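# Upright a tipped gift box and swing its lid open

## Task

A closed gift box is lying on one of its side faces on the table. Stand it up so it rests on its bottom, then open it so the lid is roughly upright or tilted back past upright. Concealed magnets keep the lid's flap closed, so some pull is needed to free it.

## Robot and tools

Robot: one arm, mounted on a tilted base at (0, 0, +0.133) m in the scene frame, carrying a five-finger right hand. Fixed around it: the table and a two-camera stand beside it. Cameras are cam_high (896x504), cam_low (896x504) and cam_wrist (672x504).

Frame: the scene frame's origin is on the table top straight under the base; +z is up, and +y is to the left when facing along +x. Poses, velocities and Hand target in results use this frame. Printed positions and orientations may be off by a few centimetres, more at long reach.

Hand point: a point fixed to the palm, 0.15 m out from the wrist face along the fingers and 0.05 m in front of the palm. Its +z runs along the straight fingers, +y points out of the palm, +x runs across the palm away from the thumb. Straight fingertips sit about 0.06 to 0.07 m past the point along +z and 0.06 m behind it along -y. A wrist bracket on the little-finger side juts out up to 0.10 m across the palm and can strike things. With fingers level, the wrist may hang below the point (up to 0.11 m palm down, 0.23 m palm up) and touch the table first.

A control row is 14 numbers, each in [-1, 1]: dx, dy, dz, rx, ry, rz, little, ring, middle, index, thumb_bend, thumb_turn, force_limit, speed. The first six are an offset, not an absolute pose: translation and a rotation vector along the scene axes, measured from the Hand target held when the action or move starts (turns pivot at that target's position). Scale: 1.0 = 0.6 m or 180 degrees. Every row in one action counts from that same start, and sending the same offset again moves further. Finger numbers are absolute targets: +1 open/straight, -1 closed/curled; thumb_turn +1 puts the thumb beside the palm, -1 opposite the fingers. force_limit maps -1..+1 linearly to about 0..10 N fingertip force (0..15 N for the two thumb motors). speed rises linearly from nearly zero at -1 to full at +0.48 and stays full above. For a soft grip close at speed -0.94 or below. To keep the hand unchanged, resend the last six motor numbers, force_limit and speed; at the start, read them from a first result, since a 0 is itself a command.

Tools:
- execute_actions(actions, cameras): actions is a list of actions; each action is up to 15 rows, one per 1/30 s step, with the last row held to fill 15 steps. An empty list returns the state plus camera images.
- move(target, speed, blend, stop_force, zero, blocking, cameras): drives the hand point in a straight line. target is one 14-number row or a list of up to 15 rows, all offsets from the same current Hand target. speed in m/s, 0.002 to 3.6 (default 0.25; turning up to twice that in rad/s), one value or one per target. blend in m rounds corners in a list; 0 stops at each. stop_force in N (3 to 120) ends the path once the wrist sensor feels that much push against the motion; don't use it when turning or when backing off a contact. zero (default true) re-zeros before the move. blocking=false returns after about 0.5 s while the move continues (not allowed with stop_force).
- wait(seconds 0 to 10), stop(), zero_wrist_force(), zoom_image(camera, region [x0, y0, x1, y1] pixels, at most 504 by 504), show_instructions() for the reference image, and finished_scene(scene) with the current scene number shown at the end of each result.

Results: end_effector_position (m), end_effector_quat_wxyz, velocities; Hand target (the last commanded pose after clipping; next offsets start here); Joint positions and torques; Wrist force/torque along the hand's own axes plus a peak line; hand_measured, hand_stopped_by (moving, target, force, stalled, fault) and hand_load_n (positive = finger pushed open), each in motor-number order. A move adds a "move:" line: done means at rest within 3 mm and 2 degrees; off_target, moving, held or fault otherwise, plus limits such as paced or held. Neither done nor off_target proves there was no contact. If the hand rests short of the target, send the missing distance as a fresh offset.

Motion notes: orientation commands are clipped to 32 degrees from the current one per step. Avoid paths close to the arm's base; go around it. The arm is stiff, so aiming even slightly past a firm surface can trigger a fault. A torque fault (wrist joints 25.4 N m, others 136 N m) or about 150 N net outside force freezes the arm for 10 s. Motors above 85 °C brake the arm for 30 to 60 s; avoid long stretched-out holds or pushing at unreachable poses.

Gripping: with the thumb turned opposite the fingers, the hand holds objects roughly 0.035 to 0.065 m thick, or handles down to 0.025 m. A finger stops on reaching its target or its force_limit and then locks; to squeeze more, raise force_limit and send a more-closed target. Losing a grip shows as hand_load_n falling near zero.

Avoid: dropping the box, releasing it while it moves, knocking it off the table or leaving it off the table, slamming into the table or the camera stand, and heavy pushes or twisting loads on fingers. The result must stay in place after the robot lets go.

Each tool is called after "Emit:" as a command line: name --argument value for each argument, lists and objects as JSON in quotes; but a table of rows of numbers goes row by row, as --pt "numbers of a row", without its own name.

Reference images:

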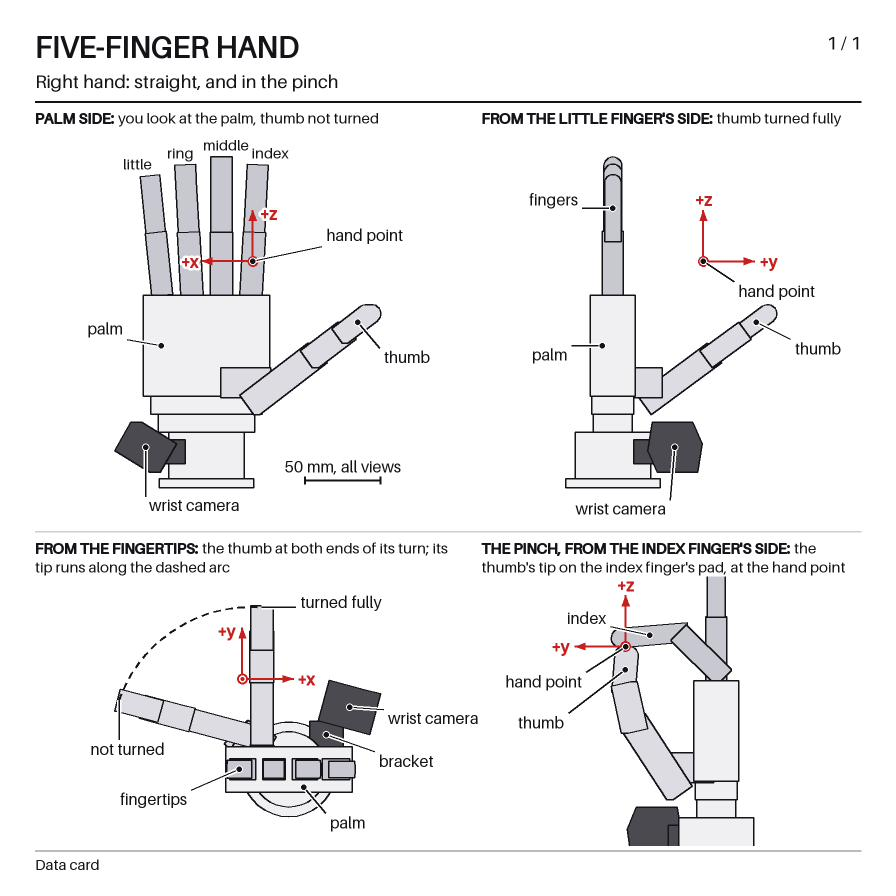

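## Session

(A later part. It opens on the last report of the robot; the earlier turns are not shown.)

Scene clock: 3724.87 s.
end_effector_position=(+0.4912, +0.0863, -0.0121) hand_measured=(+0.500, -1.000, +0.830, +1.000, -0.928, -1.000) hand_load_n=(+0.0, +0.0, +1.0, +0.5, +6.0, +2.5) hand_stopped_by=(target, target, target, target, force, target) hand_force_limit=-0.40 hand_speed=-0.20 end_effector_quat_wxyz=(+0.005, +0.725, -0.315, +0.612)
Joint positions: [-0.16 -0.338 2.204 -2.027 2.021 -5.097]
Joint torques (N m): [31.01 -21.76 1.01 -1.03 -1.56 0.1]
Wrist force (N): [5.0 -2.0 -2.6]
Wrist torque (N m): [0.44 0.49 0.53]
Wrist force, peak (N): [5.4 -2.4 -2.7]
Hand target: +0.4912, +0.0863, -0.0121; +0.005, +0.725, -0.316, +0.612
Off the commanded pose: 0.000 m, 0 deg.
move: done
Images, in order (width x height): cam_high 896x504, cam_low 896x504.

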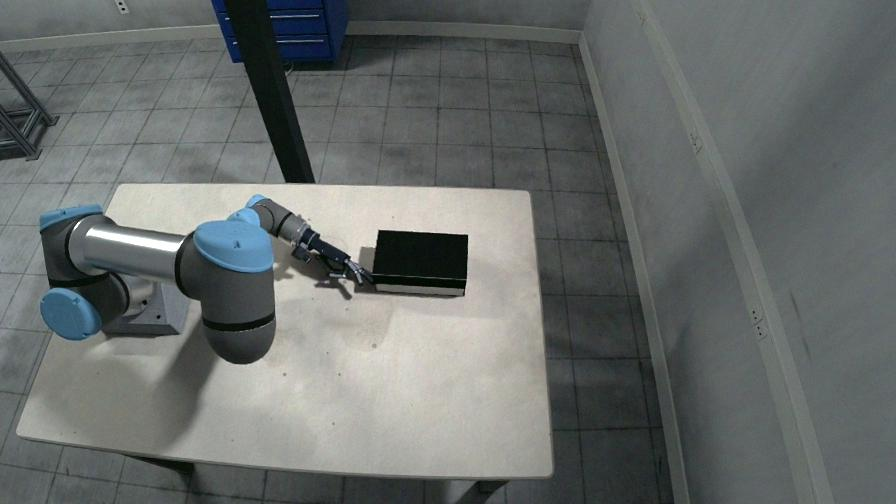

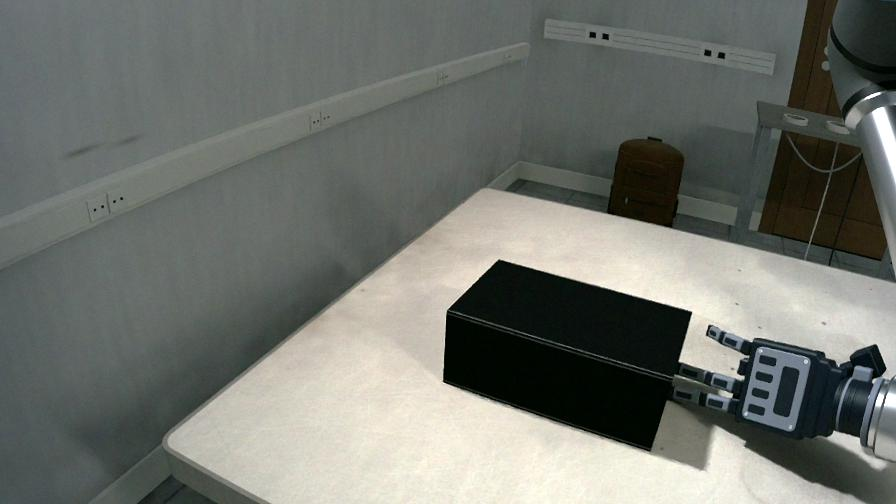

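Emit:
move --target '[-0.0002, 0, 0.0008, -0.00556, 0, 0, 0.5, -1, 0.83, 1, -1, -1, -0.4, -0.2]' --speed 0.01

Emit:
move --target '[-0.0002, 0, 0.0008, -0.00556, 0, 0, 0.5, -1, 0.83, 1, -1, -1, -0.4, -0.2]' --speed 0.01 --cameras '["cam_low", "cam_high"]'

Emit:
zoom_image --camera "cam_high" --region '[355, 265, 385, 295]'

Emit:
zoom_image --camera "cam_low" --region '[670, 300, 710, 340]'

Scene clock: 3731.47 s.
end_effector_position=(+0.4911, +0.0863, -0.0116) hand_measured=(+0.500, -1.000, +0.830, +1.000, -0.928, -1.000) hand_load_n=(+0.0, +0.0, +1.0, +0.5, +6.0, +2.0) hand_stopped_by=(target, target, target, target, force, target) hand_force_limit=-0.40 hand_speed=-0.20 end_effector_quat_wxyz=(+0.011, +0.725, -0.310, +0.615)
Joint positions: [-0.16 -0.329 2.2 -2.042 2.018 -5.116]
Joint torques (N m): [21.19 -20.77 2 -1.08 -1.37 0.2]
Wrist force (N): [5.3 -2.3 -1.9]
Wrist torque (N m): [0.42 0.43 0.55]
Wrist force, peak (N): [5.6 -2.4 -2.7]
Hand target: +0.4911, +0.0863, -0.0116; +0.011, +0.725, -0.310, +0.615
Off the commanded pose: 0.000 m, 0 deg.
move: done

Scene clock: 3732.57 s.
end_effector_position=(+0.4910, +0.0863, -0.0111) hand_measured=(+0.500, -1.000, +0.830, +1.000, -0.928, -1.000) hand_load_n=(+0.0, +0.0, +1.0, +0.5, +6.0, +2.0) hand_stopped_by=(target, target, target, target, force, target) hand_force_limit=-0.40 hand_speed=-0.20 end_effector_quat_wxyz=(+0.018, +0.725, -0.305, +0.618)
Joint positions: [-0.16 -0.32 2.197 -2.056 2.016 -5.135]
Joint torques (N m): [20.35 -20.71 1.35 -1.06 -1.45 0.22]
Wrist force (N): [5.0 -2.4 -1.4]
Wrist torque (N m): [0.35 0.39 0.52]
Wrist force, peak (N): [5.5 -2.4 -1.7]
Hand target: +0.4910, +0.0863, -0.0111; +0.017, +0.725, -0.305, +0.618
Off the commanded pose: 0.000 m, 0 deg.
move: done
Images, in order (width x height): cam_high 896x504, cam_low 896x504.

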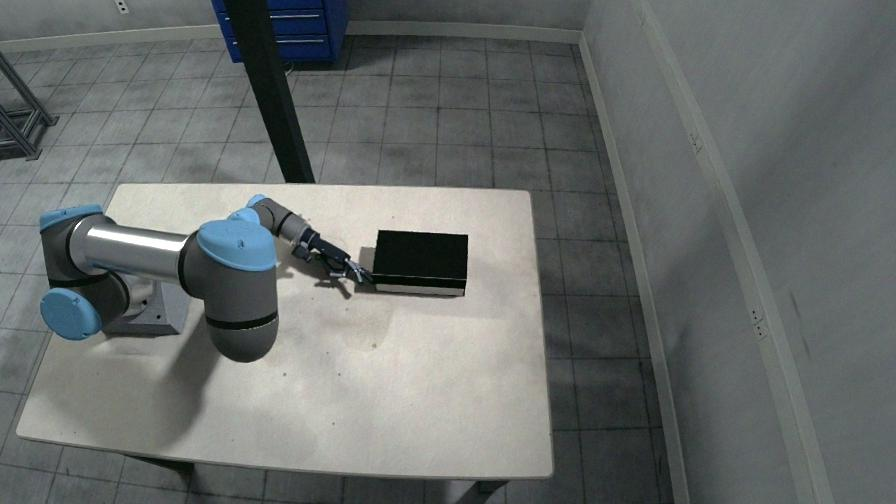

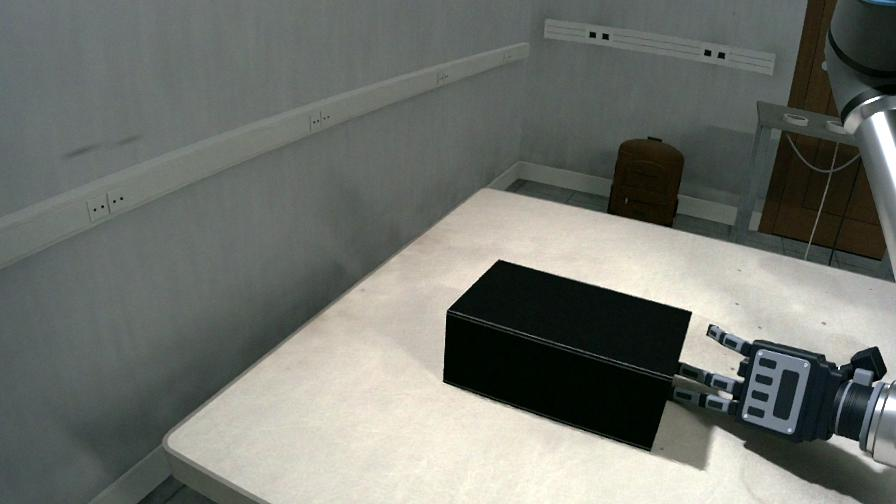

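Scaled by 16.800 from the camera's 896x504 image, which has a finer 1280x720 frame.

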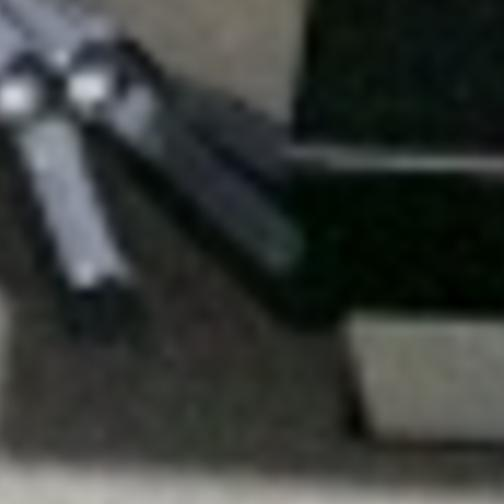

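Scaled by 12.600 from the camera's 896x504 image, which has a finer 1280x720 frame.

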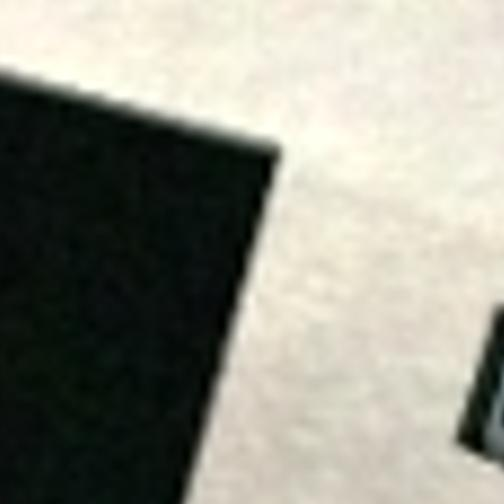

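Emit:
move --pt "0 0 0.0018 0 0 0 0.5 -1 0.83 1 -1 -1 -0.4 -0.2" --pt "0 -0.0055 0.0018 0 0 0 0.5 -1 0.83 1 -1 -1 -0.4 -0.2" --pt "0.0005 -0.0055 0.0 0 0 0 0.5 -1 0.83 1 -1 -1 -0.4 -0.2" --speed 0.006

Emit:
move --target '[0, 0, 0.0014, -0.0111, 0, 0, 0.5, -1, 0.83, 1, -1, -1, -0.4, -0.2]' --speed 0.01 --cameras '["cam_low", "cam_high"]'

Emit:
zoom_image --camera "cam_high" --region '[355, 265, 385, 295]'

Emit:
zoom_image --camera "cam_low" --region '[670, 300, 710, 340]'

Scene clock: 3752.77 s.
end_effector_position=(+0.4913, +0.0830, -0.0111) hand_measured=(+0.500, -1.000, +0.830, +1.000, -0.928, -1.000) hand_load_n=(+0.0, +0.0, +1.0, +0.5, +5.5, +2.0) hand_stopped_by=(target, target, target, target, force, target) hand_force_limit=-0.40 hand_speed=-0.20 end_effector_quat_wxyz=(+0.017, +0.725, -0.305, +0.618)
Joint positions: [-0.168 -0.326 2.203 -2.055 2.008 -5.133]
Joint torques (N m): [27.8 -19.76 0.66 -2.59 -0.62 1.12]
Wrist force (N): [5.4 -1.0 -4.6]
Wrist torque (N m): [0.50 0.38 0.44]
Wrist force, peak (N): [5.3 -1.1 -5.1]
Hand target: +0.4913, +0.0830, -0.0111; +0.017, +0.725, -0.305, +0.618
Off the commanded pose: 0.000 m, 0 deg.
move: done

Scene clock: 3754.73 s.
end_effector_position=(+0.4913, +0.0830, -0.0103) hand_measured=(+0.500, -1.000, +0.830, +1.000, -0.928, -1.000) hand_load_n=(+0.0, +0.0, +1.0, +0.5, +6.0, +2.0) hand_stopped_by=(target, target, target, target, force, target) hand_force_limit=-0.40 hand_speed=-0.20 end_effector_quat_wxyz=(+0.030, +0.724, -0.294, +0.623)
Joint positions: [-0.169 -0.309 2.196 -2.082 2.002 -5.171]
Joint torques (N m): [19.95 -22.36 0.92 -1.38 -1.39 0.15]
Wrist force (N): [6.3 -1.6 -5.4]
Wrist torque (N m): [0.57 0.43 0.58]
Wrist force, peak (N): [6.2 -1.6 -5.7]
Hand target: +0.4913, +0.0830, -0.0103; +0.030, +0.724, -0.294, +0.623
Off the commanded pose: 0.000 m, 0 deg.
move: done
Images, in order (width x height): cam_high 896x504, cam_low 896x504.

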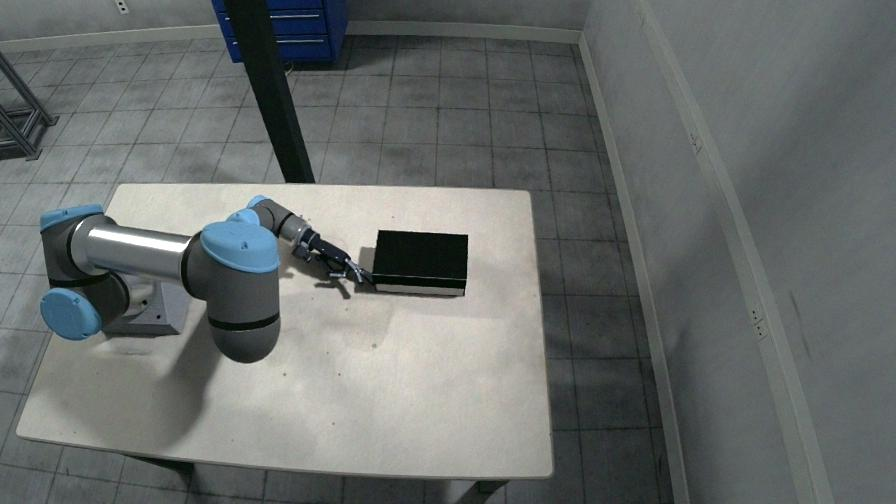

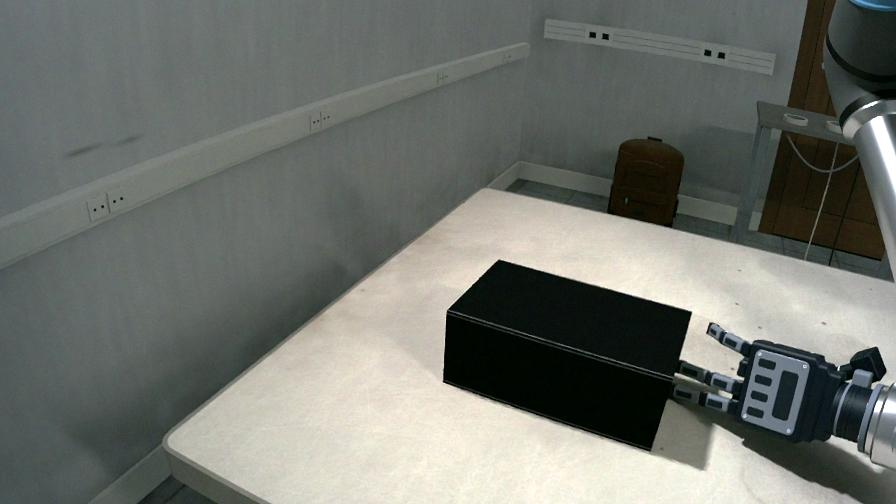

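Scaled by 16.800 from the camera's 896x504 image, which has a finer 1280x720 frame.

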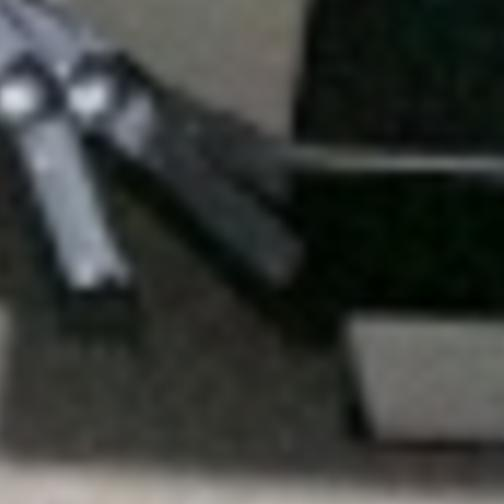

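Scaled by 12.600 from the camera's 896x504 image, which has a finer 1280x720 frame.

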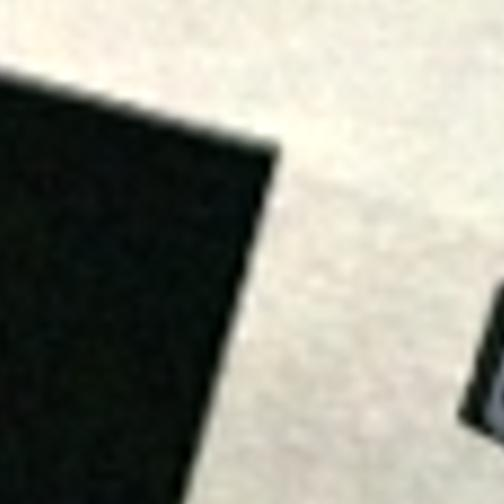

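Emit:
move --target '[-0.0004, 0, 0.0019, -0.0111, 0, 0, 0.5, -1, 0.83, 1, -1, -1, -0.4, -0.2]' --speed 0.01

Emit:
move --target '[-0.0003, 0, 0.0015, -0.0111, 0, 0, 0.5, -1, 0.83, 1, -1, -1, -0.4, -0.2]' --speed 0.01 --cameras '["cam_low", "cam_high"]'

Emit:
zoom_image --camera "cam_high" --region '[355, 265, 385, 295]'

Emit:
zoom_image --camera "cam_low" --region '[670, 300, 710, 340]'

Scene clock: 3763.33 s.
end_effector_position=(+0.4911, +0.0830, -0.0091) hand_measured=(+0.500, -1.000, +0.830, +1.000, -0.928, -1.000) hand_load_n=(+0.0, +0.0, +1.0, +0.5, +5.5, +2.0) hand_stopped_by=(target, target, target, target, force, target) hand_force_limit=-0.40 hand_speed=-0.20 end_effector_quat_wxyz=(+0.043, +0.724, -0.283, +0.628)
Joint positions: [-0.17 -0.292 2.19 -2.109 1.995 -5.209]
Joint torques (N m): [20.3 -22.3 1.73 -1.58 -1.23 0.06]
Wrist force (N): [4.4 -3.0 -3.6]
Wrist torque (N m): [0.43 0.38 0.46]
Wrist force, peak (N): [6.4 -1.7 -5.8]
Hand target: +0.4911, +0.0830, -0.0091; +0.043, +0.724, -0.283, +0.628
Off the commanded pose: 0.000 m, 0 deg.
move: done

Scene clock: 3765.30 s.
end_effector_position=(+0.4909, +0.0830, -0.0082) hand_measured=(+0.500, -1.000, +0.830, +1.000, -0.928, -1.000) hand_load_n=(+0.0, +0.0, +1.0, +0.5, +5.5, +2.0) hand_stopped_by=(target, target, target, target, force, target) hand_force_limit=-0.40 hand_speed=-0.20 end_effector_quat_wxyz=(+0.055, +0.723, -0.272, +0.633)
Joint positions: [-0.173 -0.275 2.183 -2.136 1.986 -5.246]
Joint torques (N m): [20.85 -21.45 2.27 -1.55 -0.97 0.06]
Wrist force (N): [5.1 -2.9 -2.2]
Wrist torque (N m): [0.47 0.38 0.52]
Wrist force, peak (N): [4.9 -3.8 -3.4]
Hand target: +0.4909, +0.0830, -0.0082; +0.055, +0.723, -0.272, +0.633
Off the commanded pose: 0.000 m, 0 deg.
move: done
Images, in order (width x height): cam_high 896x504, cam_low 896x504.

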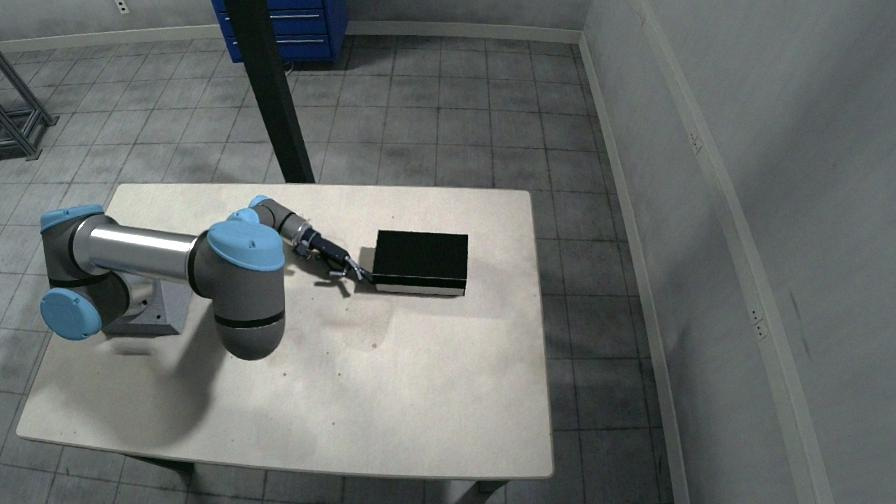

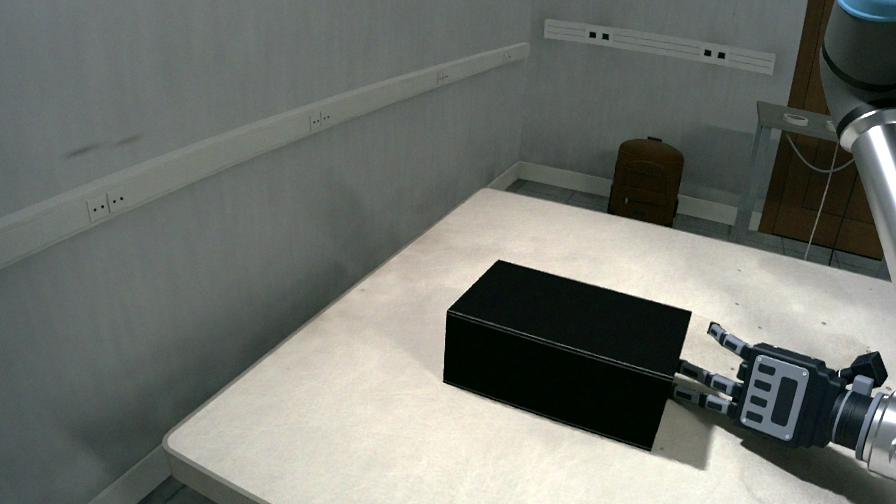

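Scaled by 16.800 from the camera's 896x504 image, which has a finer 1280x720 frame.

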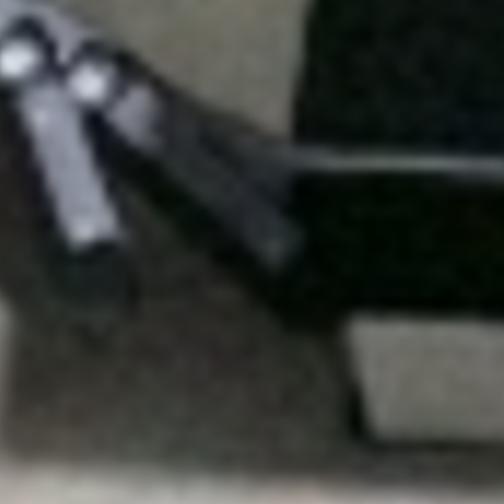

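Scaled by 12.600 from the camera's 896x504 image, which has a finer 1280x720 frame.

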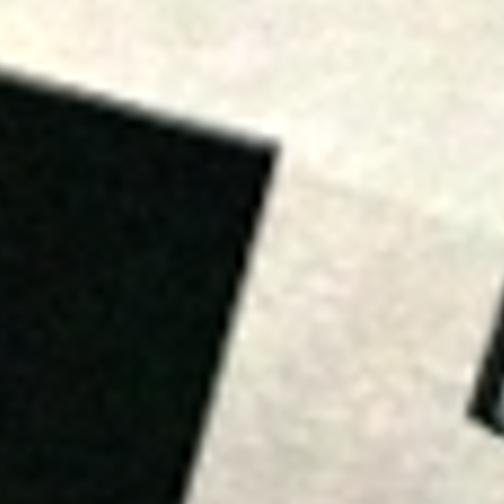

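Emit:
move --target '[0, 0, 0.0022, 0, 0, 0, 0.5, -1, 0.83, 1, -1, -1, -0.4, -0.2]' --speed 0.005

Emit:
move --target '[0, 0, 0.0017, 0, 0, 0, 0.5, -1, 0.83, 1, -1, -1, -0.4, -0.2]' --speed 0.005

Emit:
move --target '[0, 0, 0.0017, 0, 0, 0, 0.5, -1, 0.83, 1, -1, -1, -0.4, -0.2]' --speed 0.005

Emit:
move --target '[0, 0, 0.0017, 0, 0, 0, 0.5, -1, 0.83, 1, -1, -1, -0.4, -0.2]' --speed 0.005 --cameras '["cam_low", "cam_high"]'

Emit:
zoom_image --camera "cam_low" --region '[670, 300, 710, 340]'

Scene clock: 3773.40 s.
end_effector_position=(+0.4909, +0.0830, -0.0069) hand_measured=(+0.500, -1.000, +0.830, +1.000, -0.928, -1.000) hand_load_n=(+0.0, +0.0, +1.0, +0.0, +5.5, +2.5) hand_stopped_by=(target, target, target, target, force, target) hand_force_limit=-0.40 hand_speed=-0.20 end_effector_quat_wxyz=(+0.055, +0.723, -0.272, +0.633)
Joint positions: [-0.169 -0.278 2.184 -2.134 1.989 -5.246]
Joint torques (N m): [34.88 -31.8 10.63 0.88 -0.17 -1.22]
Wrist force (N): [-0.6 0.4 -1.2]
Wrist torque (N m): [0.14 0.10 0.13]
Wrist force, peak (N): [5.1 -3.5 -2.3]
Hand target: +0.4909, +0.0830, -0.0069; +0.055, +0.723, -0.272, +0.633
Off the commanded pose: 0.000 m, 0 deg.
move: done

Scene clock: 3774.10 s.
end_effector_position=(+0.4909, +0.0830, -0.0059) hand_measured=(+0.500, -1.000, +0.830, +1.000, -0.928, -1.000) hand_load_n=(+0.0, +0.0, +1.5, +0.0, +6.0, +2.0) hand_stopped_by=(target, target, target, target, force, target) hand_force_limit=-0.40 hand_speed=-0.20 end_effector_quat_wxyz=(+0.055, +0.723, -0.272, +0.633)
Joint positions: [-0.167 -0.28 2.185 -2.133 1.992 -5.247]
Joint torques (N m): [34.54 -31.95 10.54 0.89 0.02 -1.29]
Wrist force (N): [-0.8 0.3 -0.9]
Wrist torque (N m): [0.12 0.10 0.12]
Wrist force, peak (N): [-1.0 0.2 -1.1]
Hand target: +0.4909, +0.0830, -0.0059; +0.055, +0.723, -0.272, +0.633
Off the commanded pose: 0.000 m, 0 deg.
move: done

Scene clock: 3774.80 s.
end_effector_position=(+0.4909, +0.0830, -0.0049) hand_measured=(+0.500, -1.000, +0.830, +1.000, -0.928, -1.000) hand_load_n=(+0.0, +0.0, +1.0, +0.0, +5.5, +2.0) hand_stopped_by=(target, target, target, target, force, target) hand_force_limit=-0.40 hand_speed=-0.20 end_effector_quat_wxyz=(+0.055, +0.723, -0.272, +0.633)
Joint positions: [-0.165 -0.282 2.186 -2.132 1.994 -5.248]
Joint torques (N m): [34.77 -32.87 11.06 0.89 0.03 -1.19]
Wrist force (N): [-0.5 0.4 -0.8]
Wrist torque (N m): [0.12 0.06 0.14]
Wrist force, peak (N): [-0.9 0.2 -1.0]
Hand target: +0.4909, +0.0830, -0.0049; +0.055, +0.723, -0.272, +0.633
Off the commanded pose: 0.000 m, 0 deg.
move: done

Scene clock: 3775.50 s.
end_effector_position=(+0.4909, +0.0830, -0.0038) hand_measured=(+0.500, -1.000, +0.830, +1.000, -0.928, -1.000) hand_load_n=(+0.0, +0.0, +1.0, +0.0, +6.0, +2.0) hand_stopped_by=(target, target, target, target, force, target) hand_force_limit=-0.40 hand_speed=-0.20 end_effector_quat_wxyz=(+0.055, +0.723, -0.272, +0.633)
Joint positions: [-0.162 -0.284 2.187 -2.131 1.996 -5.248]
Joint torques (N m): [35.18 -31.97 10.44 0.97 0.14 -1.34]
Wrist force (N): [-0.9 0.2 -0.7]
Wrist torque (N m): [0.08 0.11 0.12]
Wrist force, peak (N): [-0.7 0.2 -1.0]
Hand target: +0.4909, +0.0830, -0.0039; +0.055, +0.723, -0.272, +0.633
Off the commanded pose: 0.000 m, 0 deg.
move: done
Images, in order (width x height): cam_high 896x504, cam_low 896x504.

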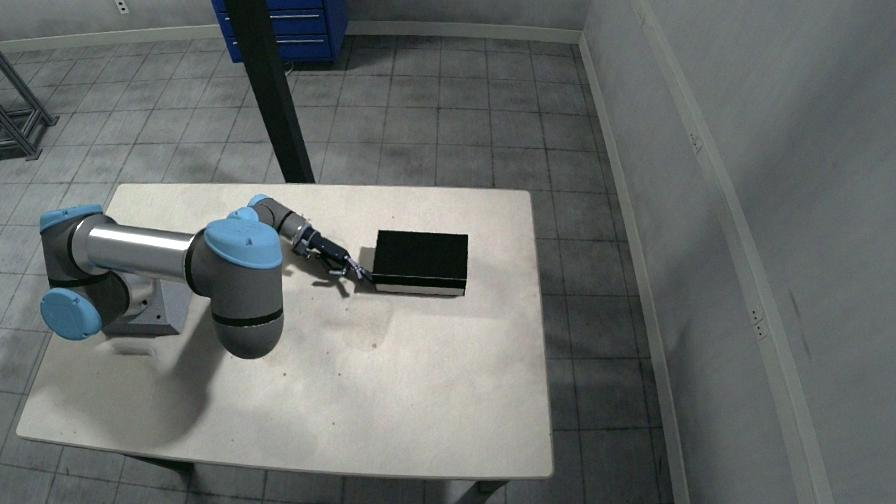

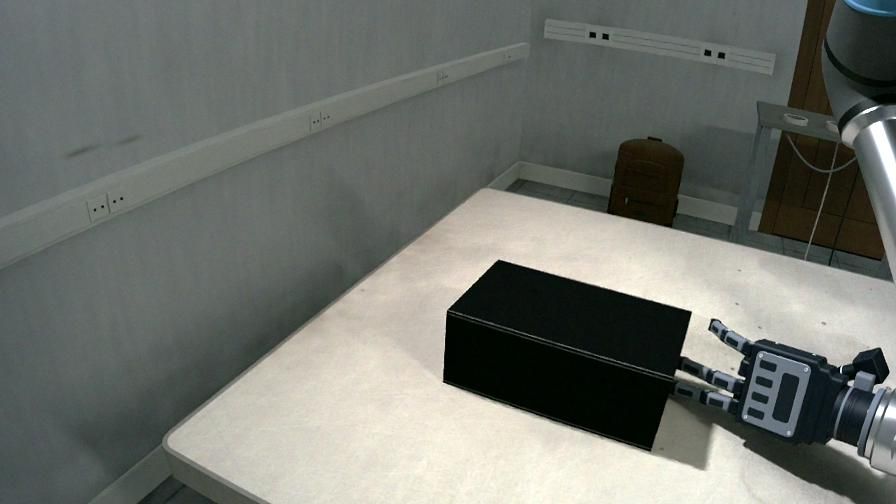

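Scaled by 12.600 from the camera's 896x504 image, which has a finer 1280x720 frame.

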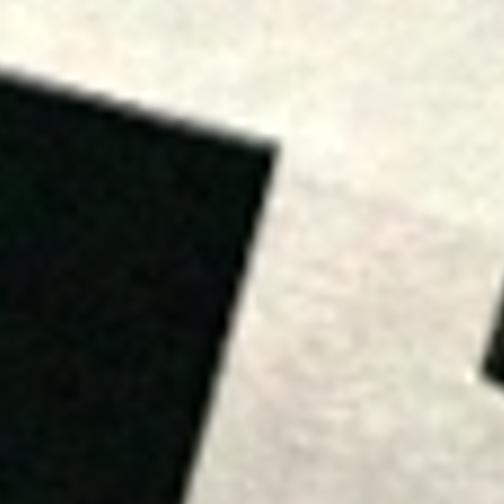

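Emit:
move --target '[0, 0, 0.0025, 0, 0, 0, 0.5, -1, 0.83, 1, -1, -1, -0.4, -0.2]' --speed 0.005

Emit:
move --target '[0, 0, 0.0025, 0, 0, 0, 0.5, -1, 0.83, 1, -1, -1, -0.4, -0.2]' --speed 0.005

Emit:
move --target '[0, 0, 0.0025, 0, 0, 0, 0.5, -1, 0.83, 1, -1, -1, -0.4, -0.2]' --speed 0.005 --cameras '["cam_low", "cam_high"]'

Emit:
zoom_image --camera "cam_low" --region '[670, 300, 710, 340]'

Emit:
zoom_image --camera "cam_high" --region '[355, 265, 385, 295]'

Scene clock: 3785.93 s.
end_effector_position=(+0.4909, +0.0830, -0.0023) hand_measured=(+0.500, -1.000, +0.830, +1.000, -0.928, -1.000) hand_load_n=(+0.0, +0.0, +1.0, +0.0, +5.5, +2.0) hand_stopped_by=(target, target, target, target, force, target) hand_force_limit=-0.40 hand_speed=-0.20 end_effector_quat_wxyz=(+0.055, +0.723, -0.272, +0.633)
Joint positions: [-0.158 -0.287 2.188 -2.129 2 -5.249]
Joint torques (N m): [33.57 -31.49 10.19 0.92 -0.09 -1.2]
Wrist force (N): [-0.8 0.2 -0.8]
Wrist torque (N m): [0.09 0.09 0.12]
Wrist force, peak (N): [-0.7 0.5 -1.2]
Hand target: +0.4909, +0.0830, -0.0024; +0.055, +0.723, -0.272, +0.633
Off the commanded pose: 0.000 m, 0 deg.
move: done

Scene clock: 3786.63 s.
end_effector_position=(+0.4909, +0.0830, -0.0008) hand_measured=(+0.500, -1.000, +0.830, +1.000, -0.928, -1.000) hand_load_n=(+0.0, +0.0, +1.0, +0.0, +6.0, +2.0) hand_stopped_by=(target, target, target, target, force, target) hand_force_limit=-0.40 hand_speed=-0.20 end_effector_quat_wxyz=(+0.055, +0.723, -0.272, +0.633)
Joint positions: [-0.155 -0.291 2.189 -2.127 2.003 -5.25]
Joint torques (N m): [32.71 -31.12 9.77 0.83 -0.04 -1.26]
Wrist force (N): [-0.6 0.5 -1.0]
Wrist torque (N m): [0.14 0.07 0.14]
Wrist force, peak (N): [-0.9 0.3 -0.9]
Hand target: +0.4909, +0.0830, -0.0009; +0.055, +0.723, -0.272, +0.633
Off the commanded pose: 0.000 m, 0 deg.
move: done

Scene clock: 3787.33 s.
end_effector_position=(+0.4909, +0.0830, +0.0007) hand_measured=(+0.500, -1.000, +0.830, +1.000, -0.928, -1.000) hand_load_n=(+0.0, +0.0, +1.0, +0.0, +5.5, +2.0) hand_stopped_by=(target, target, target, target, force, target) hand_force_limit=-0.40 hand_speed=-0.20 end_effector_quat_wxyz=(+0.055, +0.723, -0.272, +0.633)
Joint positions: [-0.151 -0.294 2.19 -2.126 2.007 -5.251]
Joint torques (N m): [33.21 -31.63 10.31 0.95 -0.14 -1.22]
Wrist force (N): [-0.7 0.1 -1.0]
Wrist torque (N m): [0.08 0.10 0.11]
Wrist force, peak (N): [-0.7 0.2 -1.1]
Hand target: +0.4909, +0.0830, +0.0006; +0.055, +0.723, -0.272, +0.633
Off the commanded pose: 0.000 m, 0 deg.
move: done
Images, in order (width x height): cam_high 896x504, cam_low 896x504.

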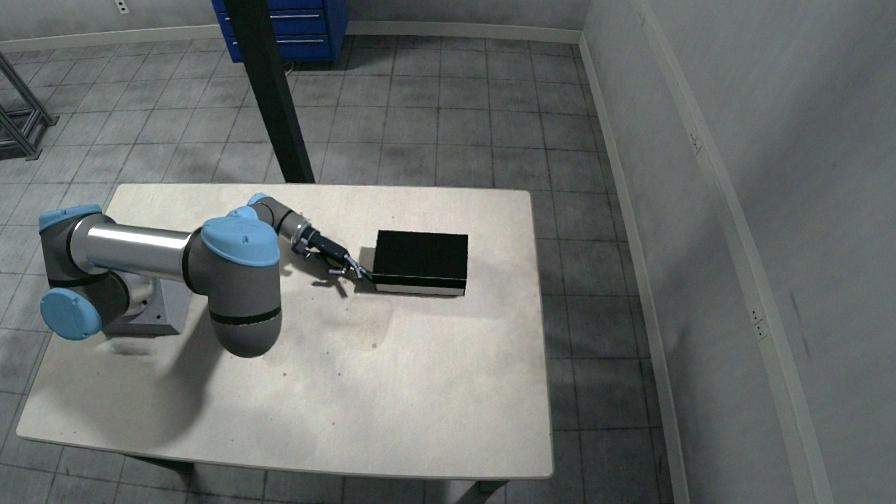

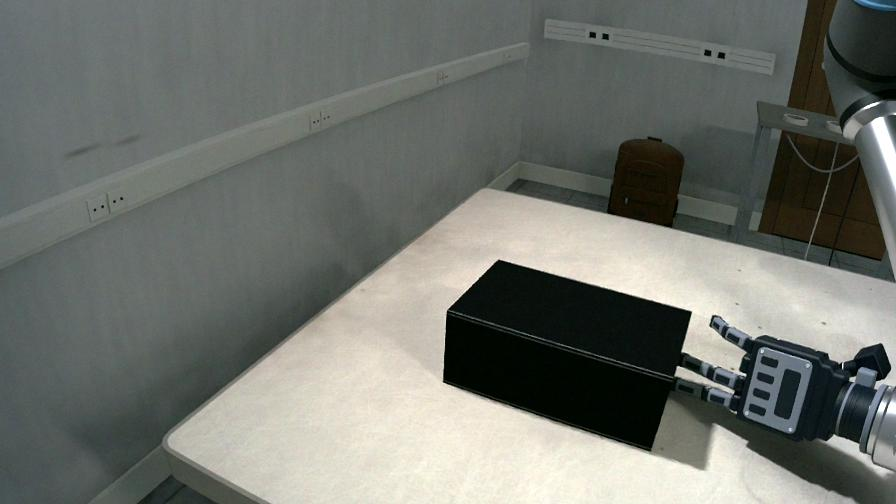

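Scaled by 12.600 from the camera's 896x504 image, which has a finer 1280x720 frame.

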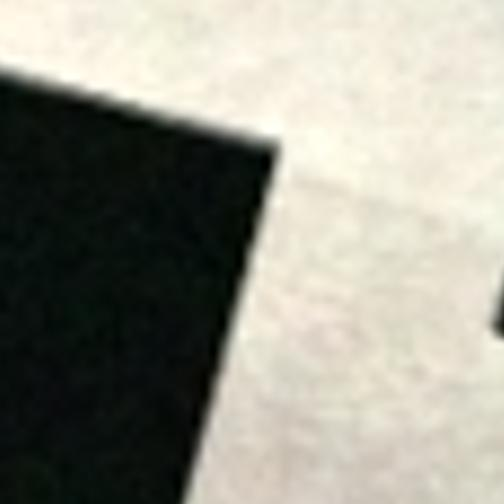

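Scaled by 16.800 from the camera's 896x504 image, which has a finer 1280x720 frame.

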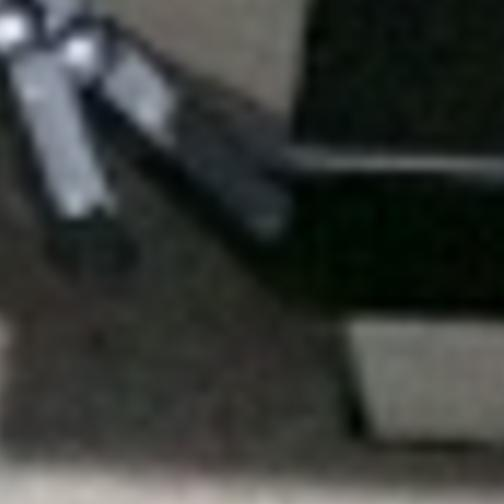

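Emit:
move --pt "-0.0167 0 0 0 0 0 0.5 -1 0.83 1 -1 -1 -0.4 -0.2" --pt "-0.0167 -0.0053 -0.022 0.0722 0 0 0.5 -1 0.9 1 -1 -1 -0.4 -0.2" --pt "-0.003 -0.0053 -0.022 0.0722 0 0 0.5 -1 0.9 1 -1 -1 -0.4 -0.2" --speed 0.02 --cameras '["cam_low", "cam_high"]'

Emit:
zoom_image --camera "cam_high" --region '[355, 265, 385, 295]'

Emit:
zoom_image --camera "cam_low" --region '[670, 300, 710, 340]'

Emit:
zoom_image --camera "cam_low" --region '[660, 350, 720, 410]'

Scene clock: 3819.80 s.
end_effector_position=(+0.4892, +0.0798, -0.0126) hand_measured=(+0.500, -1.000, +0.900, +1.000, -0.928, -1.000) hand_load_n=(+0.0, +0.0, +0.5, +0.0, +5.5, +1.5) hand_stopped_by=(target, target, target, target, force, target) hand_force_limit=-0.40 hand_speed=-0.20 end_effector_quat_wxyz=(-0.027, +0.725, -0.342, +0.598)
Joint positions: [-0.173 -0.395 2.237 -1.959 2.017 -4.998]
Joint torques (N m): [36.97 -23.19 12.47 -2.89 0.48 -1.19]
Wrist force (N): [-0.6 0.2 -0.5]
Wrist torque (N m): [0.07 0.03 0.11]
Wrist force, peak (N): [-1.0 0.4 -1.2]
Hand target: +0.4891, +0.0798, -0.0126; -0.027, +0.725, -0.342, +0.598
Off the commanded pose: 0.000 m, 0 deg.
move: done
Images, in order (width x height): cam_high 896x504, cam_low 896x504.

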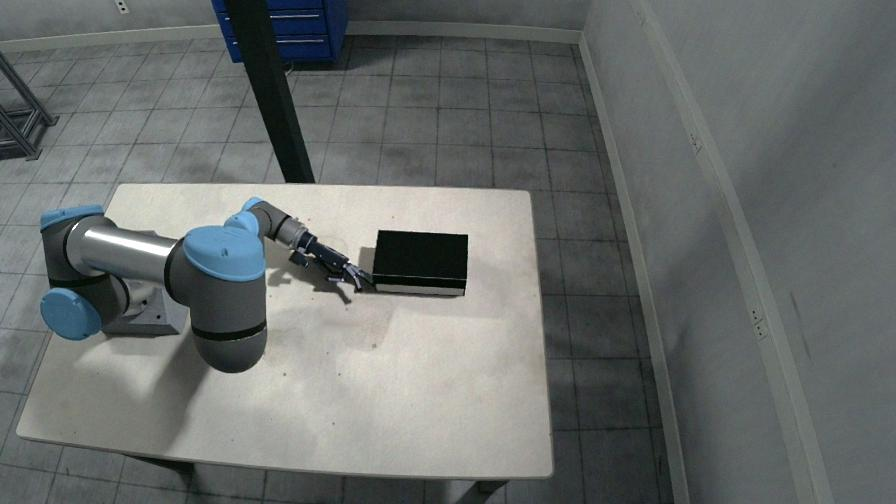

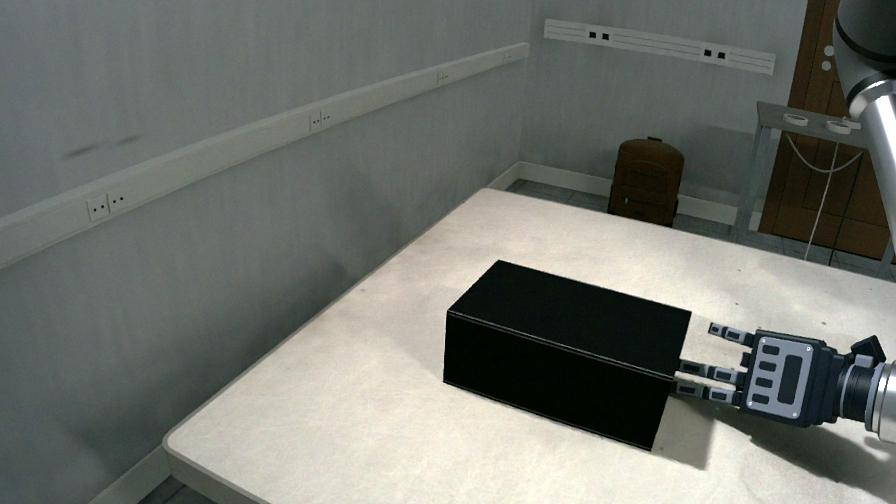

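Scaled by 16.800 from the camera's 896x504 image, which has a finer 1280x720 frame.

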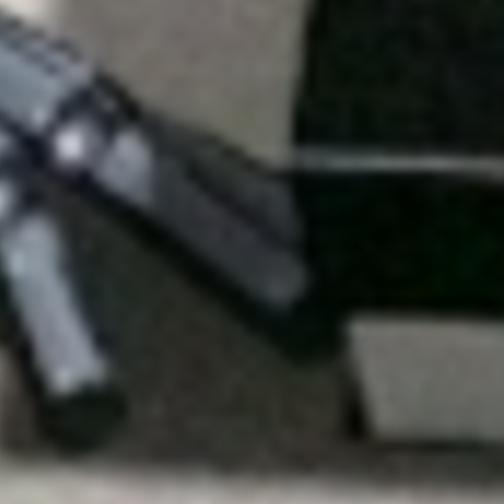

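Scaled by 12.600 from the camera's 896x504 image, which has a finer 1280x720 frame.

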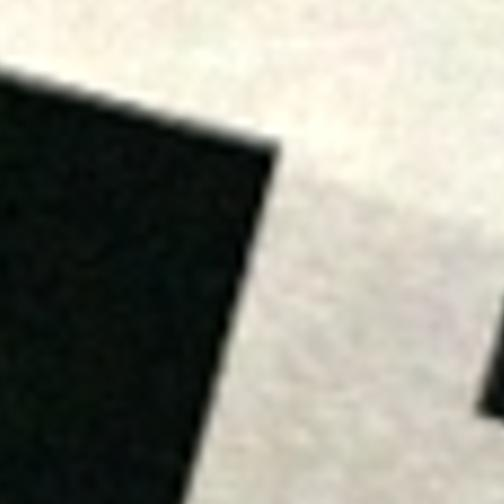

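Scaled by 8.400 from the camera's 896x504 image, which has a finer 1280x720 frame.

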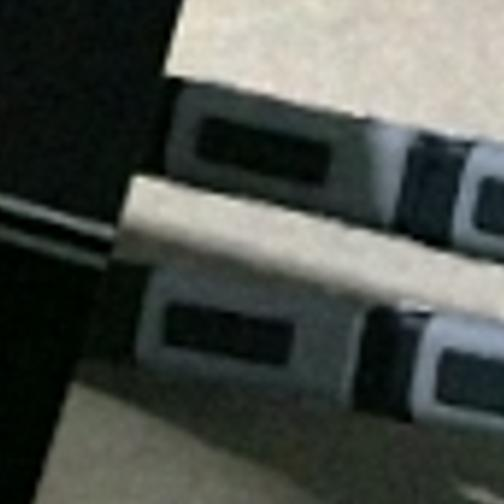

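Emit:
move --pt "0 0 0 0 0 0 0.5 -1 0.87 1 -1 -1 -0.4 -0.2" --pt "0.0045 0 0 0 0 0 0.5 -1 0.87 1 -1 -1 -0.4 -0.2" --speed 0.006 --cameras '["cam_low", "cam_high"]'

Emit:
zoom_image --camera "cam_high" --region '[355, 265, 385, 295]'

Emit:
zoom_image --camera "cam_low" --region '[670, 300, 710, 340]'

Emit:
move --target '[0, 0, -0.012, 0, 0, 0, 0.5, -1, 0.87, 1, -1, -1, -0.4, -0.2]' --speed 0.003 --stop_force 3

Scene clock: 3827.57 s.
end_effector_position=(+0.4918, +0.0798, -0.0126) hand_measured=(+0.500, -1.000, +0.870, +1.000, -0.928, -1.000) hand_load_n=(+0.0, +0.0, +0.5, +0.0, +5.5, +1.5) hand_stopped_by=(target, target, target, target, force, target) hand_force_limit=-0.40 hand_speed=-0.20 end_effector_quat_wxyz=(-0.027, +0.725, -0.342, +0.598)
Joint positions: [-0.173 -0.397 2.232 -1.951 2.017 -4.998]
Joint torques (N m): [37.47 -32.65 4.32 -0.01 0.38 -1.3]
Wrist force (N): [-0.4 0.9 -1.0]
Wrist torque (N m): [0.10 0.05 0.14]
Wrist force, peak (N): [-1.2 0.8 -1.0]
Hand target: +0.4918, +0.0798, -0.0126; -0.027, +0.725, -0.342, +0.598
Off the commanded pose: 0.000 m, 0 deg.
move: done
Images, in order (width x height): cam_high 896x504, cam_low 896x504.

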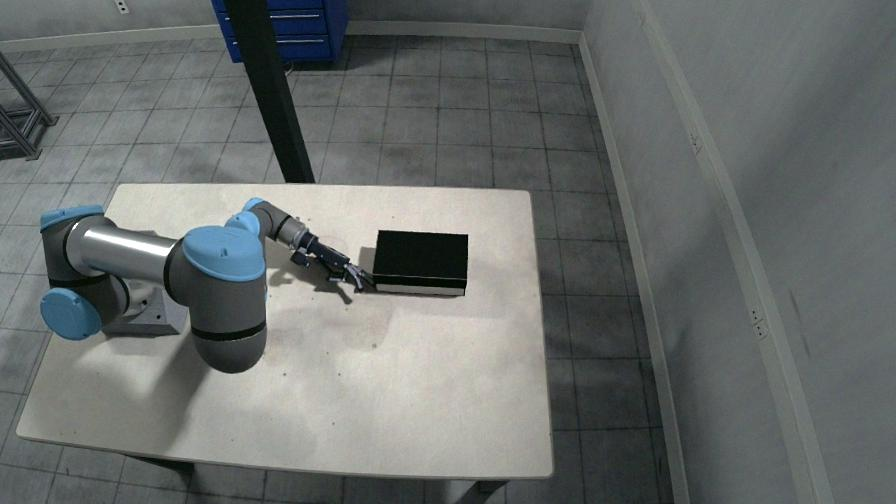

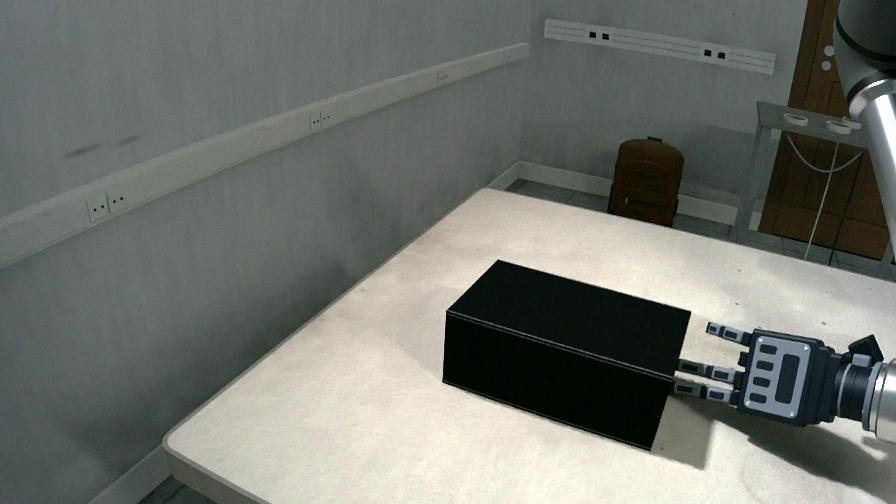

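Scaled by 16.800 from the camera's 896x504 image, which has a finer 1280x720 frame.

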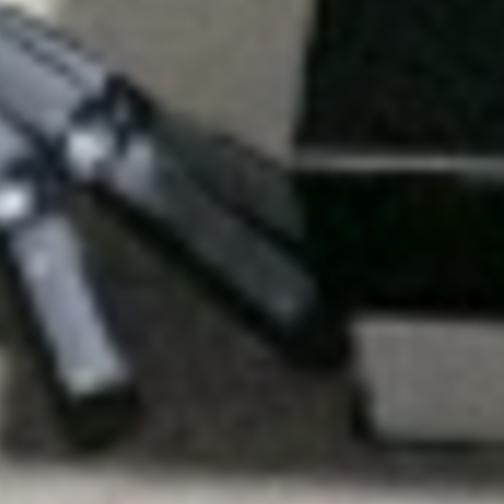

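Scaled by 12.600 from the camera's 896x504 image, which has a finer 1280x720 frame.

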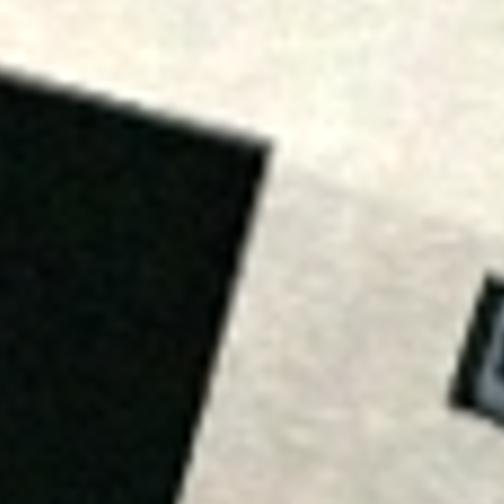

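Scene clock: 3828.87 s.
end_effector_position=(+0.4918, +0.0798, -0.0139) hand_measured=(+0.500, -1.000, +0.870, +1.000, -0.928, -1.000) hand_load_n=(+0.0, +0.0, +0.5, +0.0, +5.5, +2.0) hand_stopped_by=(target, target, target, target, force, target) hand_force_limit=-0.40 hand_speed=-0.20 end_effector_quat_wxyz=(-0.027, +0.725, -0.342, +0.598)
Joint positions: [-0.176 -0.394 2.231 -1.953 2.014 -4.998]
Joint torques (N m): [35.9 -35.17 10.02 1.6 0.74 -0.42]
Wrist force (N): [1.0 -0.6 -2.7]
Wrist torque (N m): [0.23 0.19 0.20]
Wrist force, peak (N): [2.2 -0.7 -2.7]
Hand target: +0.4918, +0.0798, -0.0139; -0.027, +0.725, -0.342, +0.598 (not the last commanded pose)
Off the commanded pose: 0.006 m, 0 deg.
move: contact


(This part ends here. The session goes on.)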